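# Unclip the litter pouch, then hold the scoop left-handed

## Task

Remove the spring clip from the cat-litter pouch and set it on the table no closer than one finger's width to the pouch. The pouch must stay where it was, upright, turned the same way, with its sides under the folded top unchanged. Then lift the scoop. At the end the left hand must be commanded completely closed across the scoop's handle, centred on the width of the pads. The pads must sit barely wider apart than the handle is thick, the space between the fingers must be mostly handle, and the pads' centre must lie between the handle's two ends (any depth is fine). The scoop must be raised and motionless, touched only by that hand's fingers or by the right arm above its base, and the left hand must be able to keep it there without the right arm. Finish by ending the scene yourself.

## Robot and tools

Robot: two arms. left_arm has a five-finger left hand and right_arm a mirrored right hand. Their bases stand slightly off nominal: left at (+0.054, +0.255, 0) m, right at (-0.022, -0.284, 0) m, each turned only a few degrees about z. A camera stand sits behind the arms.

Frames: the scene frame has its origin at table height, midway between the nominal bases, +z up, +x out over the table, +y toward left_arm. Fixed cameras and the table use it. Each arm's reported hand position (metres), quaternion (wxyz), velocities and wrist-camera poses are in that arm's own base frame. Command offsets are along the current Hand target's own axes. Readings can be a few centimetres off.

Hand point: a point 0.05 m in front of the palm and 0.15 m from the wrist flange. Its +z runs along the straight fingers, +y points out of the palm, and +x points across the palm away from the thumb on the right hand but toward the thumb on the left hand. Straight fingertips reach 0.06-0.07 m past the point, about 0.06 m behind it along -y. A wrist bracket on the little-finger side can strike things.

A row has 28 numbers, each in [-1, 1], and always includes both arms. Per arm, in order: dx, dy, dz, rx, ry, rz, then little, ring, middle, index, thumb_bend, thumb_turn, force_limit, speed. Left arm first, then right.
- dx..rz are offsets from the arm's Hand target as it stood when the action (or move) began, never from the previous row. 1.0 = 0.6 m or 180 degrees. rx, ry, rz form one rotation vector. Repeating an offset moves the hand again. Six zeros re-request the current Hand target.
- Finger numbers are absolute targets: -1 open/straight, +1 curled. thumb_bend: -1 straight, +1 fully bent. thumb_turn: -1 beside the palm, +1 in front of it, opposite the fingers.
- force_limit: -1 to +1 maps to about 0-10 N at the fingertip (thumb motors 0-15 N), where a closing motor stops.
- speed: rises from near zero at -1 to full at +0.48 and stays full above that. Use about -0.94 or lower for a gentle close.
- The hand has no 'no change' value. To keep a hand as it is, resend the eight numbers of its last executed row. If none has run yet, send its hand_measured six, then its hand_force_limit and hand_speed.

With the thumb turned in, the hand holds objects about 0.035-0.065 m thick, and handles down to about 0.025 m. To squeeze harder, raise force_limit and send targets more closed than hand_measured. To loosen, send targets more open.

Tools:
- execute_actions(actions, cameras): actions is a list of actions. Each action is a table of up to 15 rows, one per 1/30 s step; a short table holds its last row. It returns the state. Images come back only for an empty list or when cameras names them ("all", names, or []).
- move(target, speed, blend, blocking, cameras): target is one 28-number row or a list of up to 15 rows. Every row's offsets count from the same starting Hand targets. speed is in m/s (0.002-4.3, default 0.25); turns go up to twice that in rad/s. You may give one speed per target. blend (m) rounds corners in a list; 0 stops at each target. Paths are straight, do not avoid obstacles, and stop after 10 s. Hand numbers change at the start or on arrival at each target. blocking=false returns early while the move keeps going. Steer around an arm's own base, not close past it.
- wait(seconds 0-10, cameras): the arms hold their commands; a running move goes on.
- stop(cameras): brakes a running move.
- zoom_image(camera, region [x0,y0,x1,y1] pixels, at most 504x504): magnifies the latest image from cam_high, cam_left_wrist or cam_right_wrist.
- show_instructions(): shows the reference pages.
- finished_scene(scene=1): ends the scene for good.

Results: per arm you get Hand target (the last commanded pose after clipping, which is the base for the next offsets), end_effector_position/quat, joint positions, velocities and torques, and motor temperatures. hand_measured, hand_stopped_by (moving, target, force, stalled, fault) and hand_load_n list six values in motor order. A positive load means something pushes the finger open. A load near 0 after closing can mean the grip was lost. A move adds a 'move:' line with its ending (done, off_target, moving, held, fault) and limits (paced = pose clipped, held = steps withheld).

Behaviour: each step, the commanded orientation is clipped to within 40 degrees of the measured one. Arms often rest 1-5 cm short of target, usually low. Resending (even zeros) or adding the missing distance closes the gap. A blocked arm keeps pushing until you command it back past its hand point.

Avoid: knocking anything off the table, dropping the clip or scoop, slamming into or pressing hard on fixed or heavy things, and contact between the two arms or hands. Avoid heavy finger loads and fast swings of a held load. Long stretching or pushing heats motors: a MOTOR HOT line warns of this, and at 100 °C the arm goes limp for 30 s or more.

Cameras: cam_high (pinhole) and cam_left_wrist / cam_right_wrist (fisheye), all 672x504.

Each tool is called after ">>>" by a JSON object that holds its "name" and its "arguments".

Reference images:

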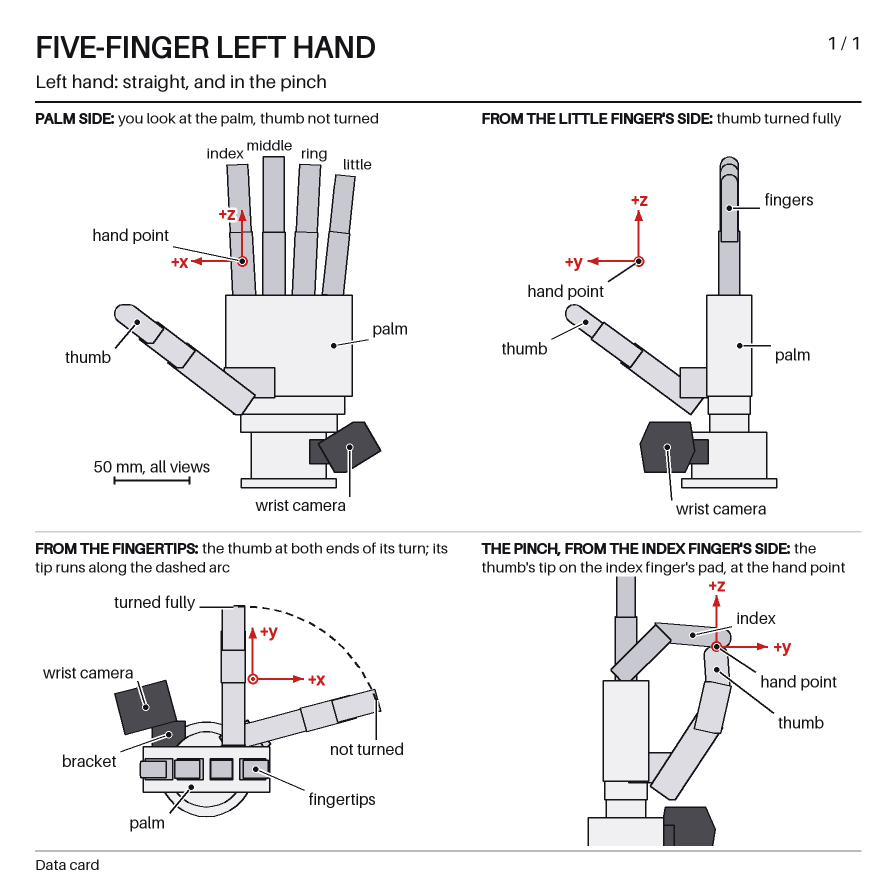

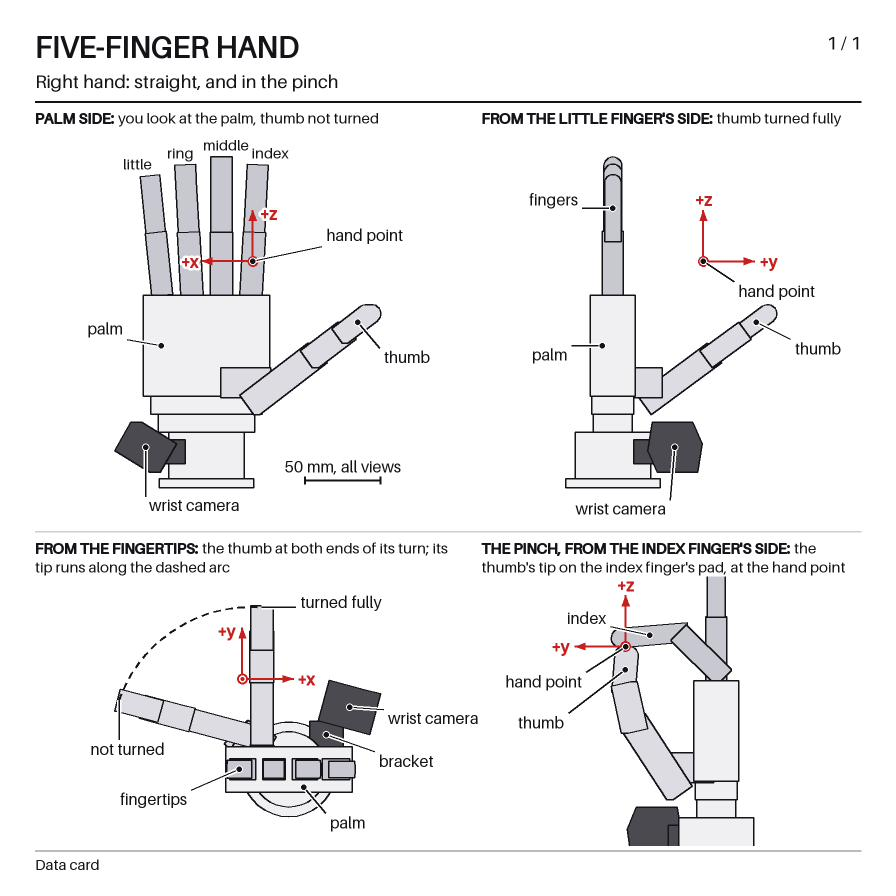

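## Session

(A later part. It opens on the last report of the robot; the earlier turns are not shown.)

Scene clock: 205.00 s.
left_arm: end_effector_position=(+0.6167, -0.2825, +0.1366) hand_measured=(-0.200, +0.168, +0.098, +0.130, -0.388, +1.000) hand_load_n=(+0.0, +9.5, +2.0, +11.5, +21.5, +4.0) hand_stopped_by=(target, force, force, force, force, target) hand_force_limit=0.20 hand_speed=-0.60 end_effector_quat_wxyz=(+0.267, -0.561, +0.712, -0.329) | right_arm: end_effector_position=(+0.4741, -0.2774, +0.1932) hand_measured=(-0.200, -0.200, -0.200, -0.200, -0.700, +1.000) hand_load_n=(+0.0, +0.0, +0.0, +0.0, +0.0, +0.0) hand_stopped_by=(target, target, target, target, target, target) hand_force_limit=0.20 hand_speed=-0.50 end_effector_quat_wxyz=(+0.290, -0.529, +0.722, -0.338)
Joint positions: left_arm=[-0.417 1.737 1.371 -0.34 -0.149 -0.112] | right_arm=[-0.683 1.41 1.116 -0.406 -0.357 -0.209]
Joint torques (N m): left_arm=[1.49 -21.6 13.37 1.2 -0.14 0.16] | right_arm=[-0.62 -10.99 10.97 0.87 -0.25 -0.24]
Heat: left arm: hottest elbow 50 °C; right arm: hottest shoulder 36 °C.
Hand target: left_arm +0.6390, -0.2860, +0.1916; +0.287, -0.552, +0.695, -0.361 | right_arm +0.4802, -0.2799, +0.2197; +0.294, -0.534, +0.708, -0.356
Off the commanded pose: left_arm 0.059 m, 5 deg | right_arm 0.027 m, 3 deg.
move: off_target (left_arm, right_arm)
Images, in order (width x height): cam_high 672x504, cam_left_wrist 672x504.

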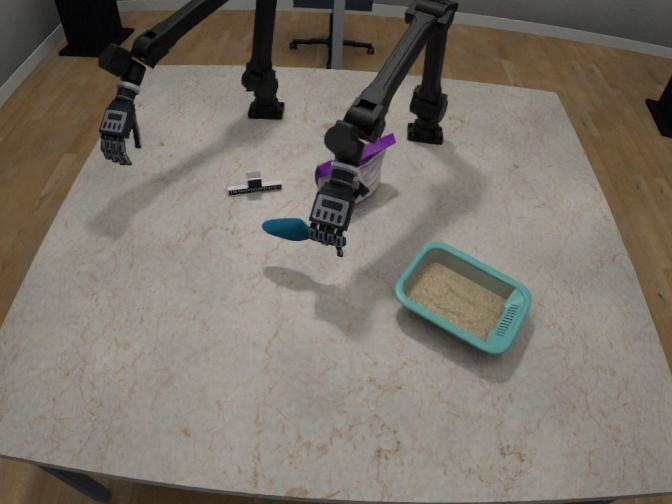

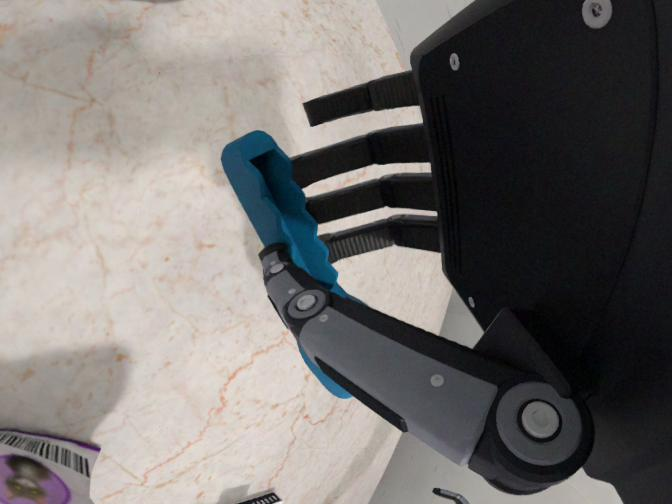

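>>> {"name": "execute_actions", "arguments": {"actions": [[[0,0,0,0,0,0,1,1,1,1,1,1,-0.4,-0.6, 0,0,0,0,0,0,-0.2,-0.2,-0.2,-0.2,-0.7,1,0.2,-0.5]],[[0,0,0,0,0,0,1,1,1,1,1,1,-0.4,-0.6, 0,0,0,0,0,0,-0.2,-0.2,-0.2,-0.2,-0.7,1,0.2,-0.5]]], "cameras": ["cam_high", "cam_left_wrist"]}}

Scene clock: 206.97 s.
left_arm: end_effector_position=(+0.6166, -0.2825, +0.1366) hand_measured=(+1.000, +0.168, +0.098, +0.130, -0.388, +1.000) hand_load_n=(+0.0, +9.5, +2.0, +11.5, +21.5, +4.0) hand_stopped_by=(target, force, force, force, force, target) hand_force_limit=-0.40 hand_speed=-0.60 end_effector_quat_wxyz=(+0.267, -0.561, +0.712, -0.328) | right_arm: end_effector_position=(+0.4741, -0.2774, +0.1932) hand_measured=(-0.200, -0.200, -0.200, -0.200, -0.700, +1.000) hand_load_n=(+0.0, +0.0, +0.0, +0.0, +0.0, +0.0) hand_stopped_by=(target, target, target, target, target, target) hand_force_limit=0.20 hand_speed=-0.50 end_effector_quat_wxyz=(+0.290, -0.529, +0.722, -0.338)
Joint positions: left_arm=[-0.417 1.737 1.371 -0.34 -0.149 -0.112] | right_arm=[-0.683 1.41 1.116 -0.406 -0.357 -0.209]
Joint torques (N m): left_arm=[1.38 -21.66 13.29 1.14 -0.12 0.15] | right_arm=[-0.44 -10.81 10.97 0.92 -0.26 -0.23]
Heat: left arm: hottest elbow 51 °C; right arm: hottest shoulder 36 °C.
Hand target: left_arm +0.6390, -0.2860, +0.1916; +0.287, -0.552, +0.695, -0.361 | right_arm +0.4802, -0.2799, +0.2197; +0.294, -0.534, +0.708, -0.356
Off the commanded pose: left_arm 0.060 m, 5 deg | right_arm 0.027 m, 3 deg.
Images, in order (width x height): cam_high 672x504, cam_left_wrist 672x504.

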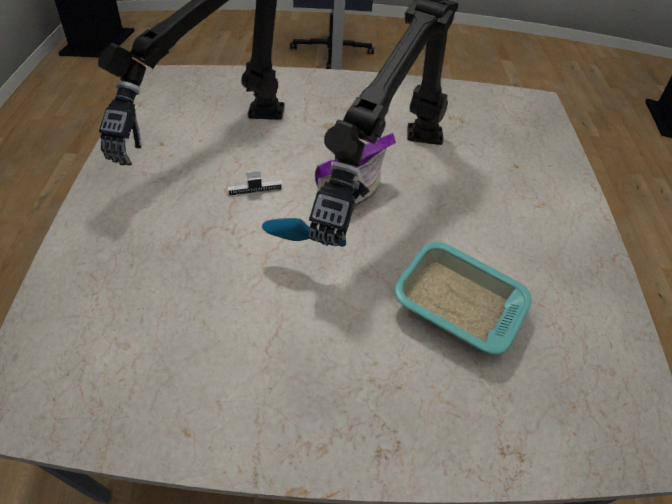

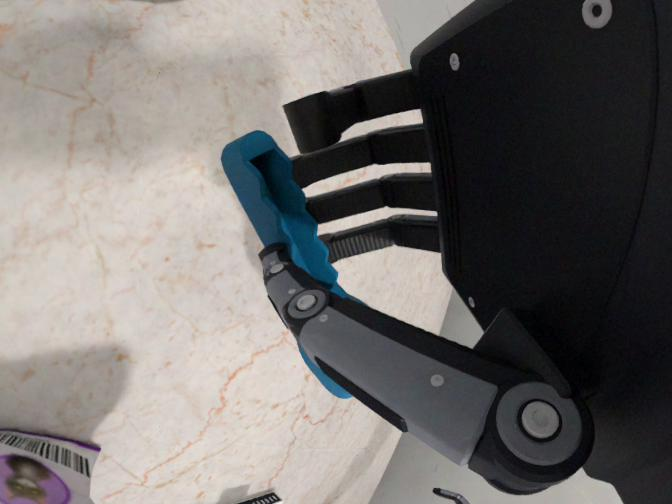

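>>> {"name": "zoom_image", "arguments": {"camera": "cam_high", "region": [210, 110, 430, 290]}}

>>> {"name": "zoom_image", "arguments": {"camera": "cam_left_wrist", "region": [200, 70, 460, 400]}}

Scaled by 2.291 from the camera's 672x504 image, which has a finer 960x720 frame.

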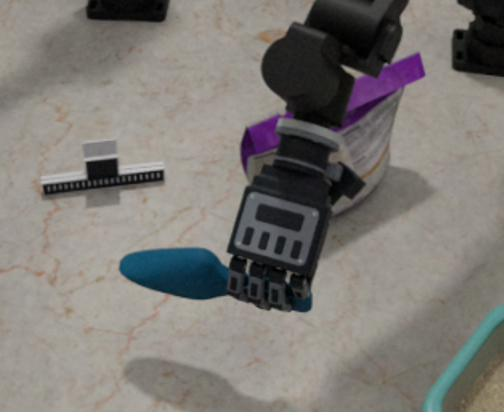

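Scaled by 1.527 from the camera's 672x504 image, which has a finer 960x720 frame.

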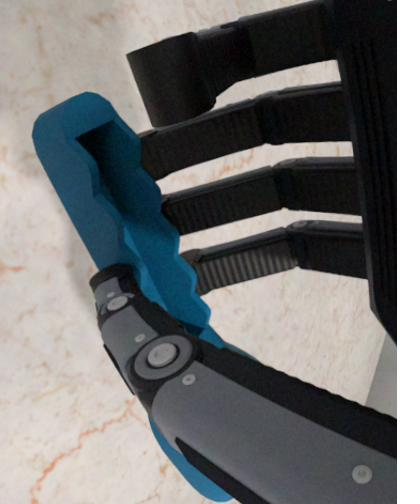

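>>> {"name": "finished_scene", "arguments": {}}

The scene is finished: the task was done.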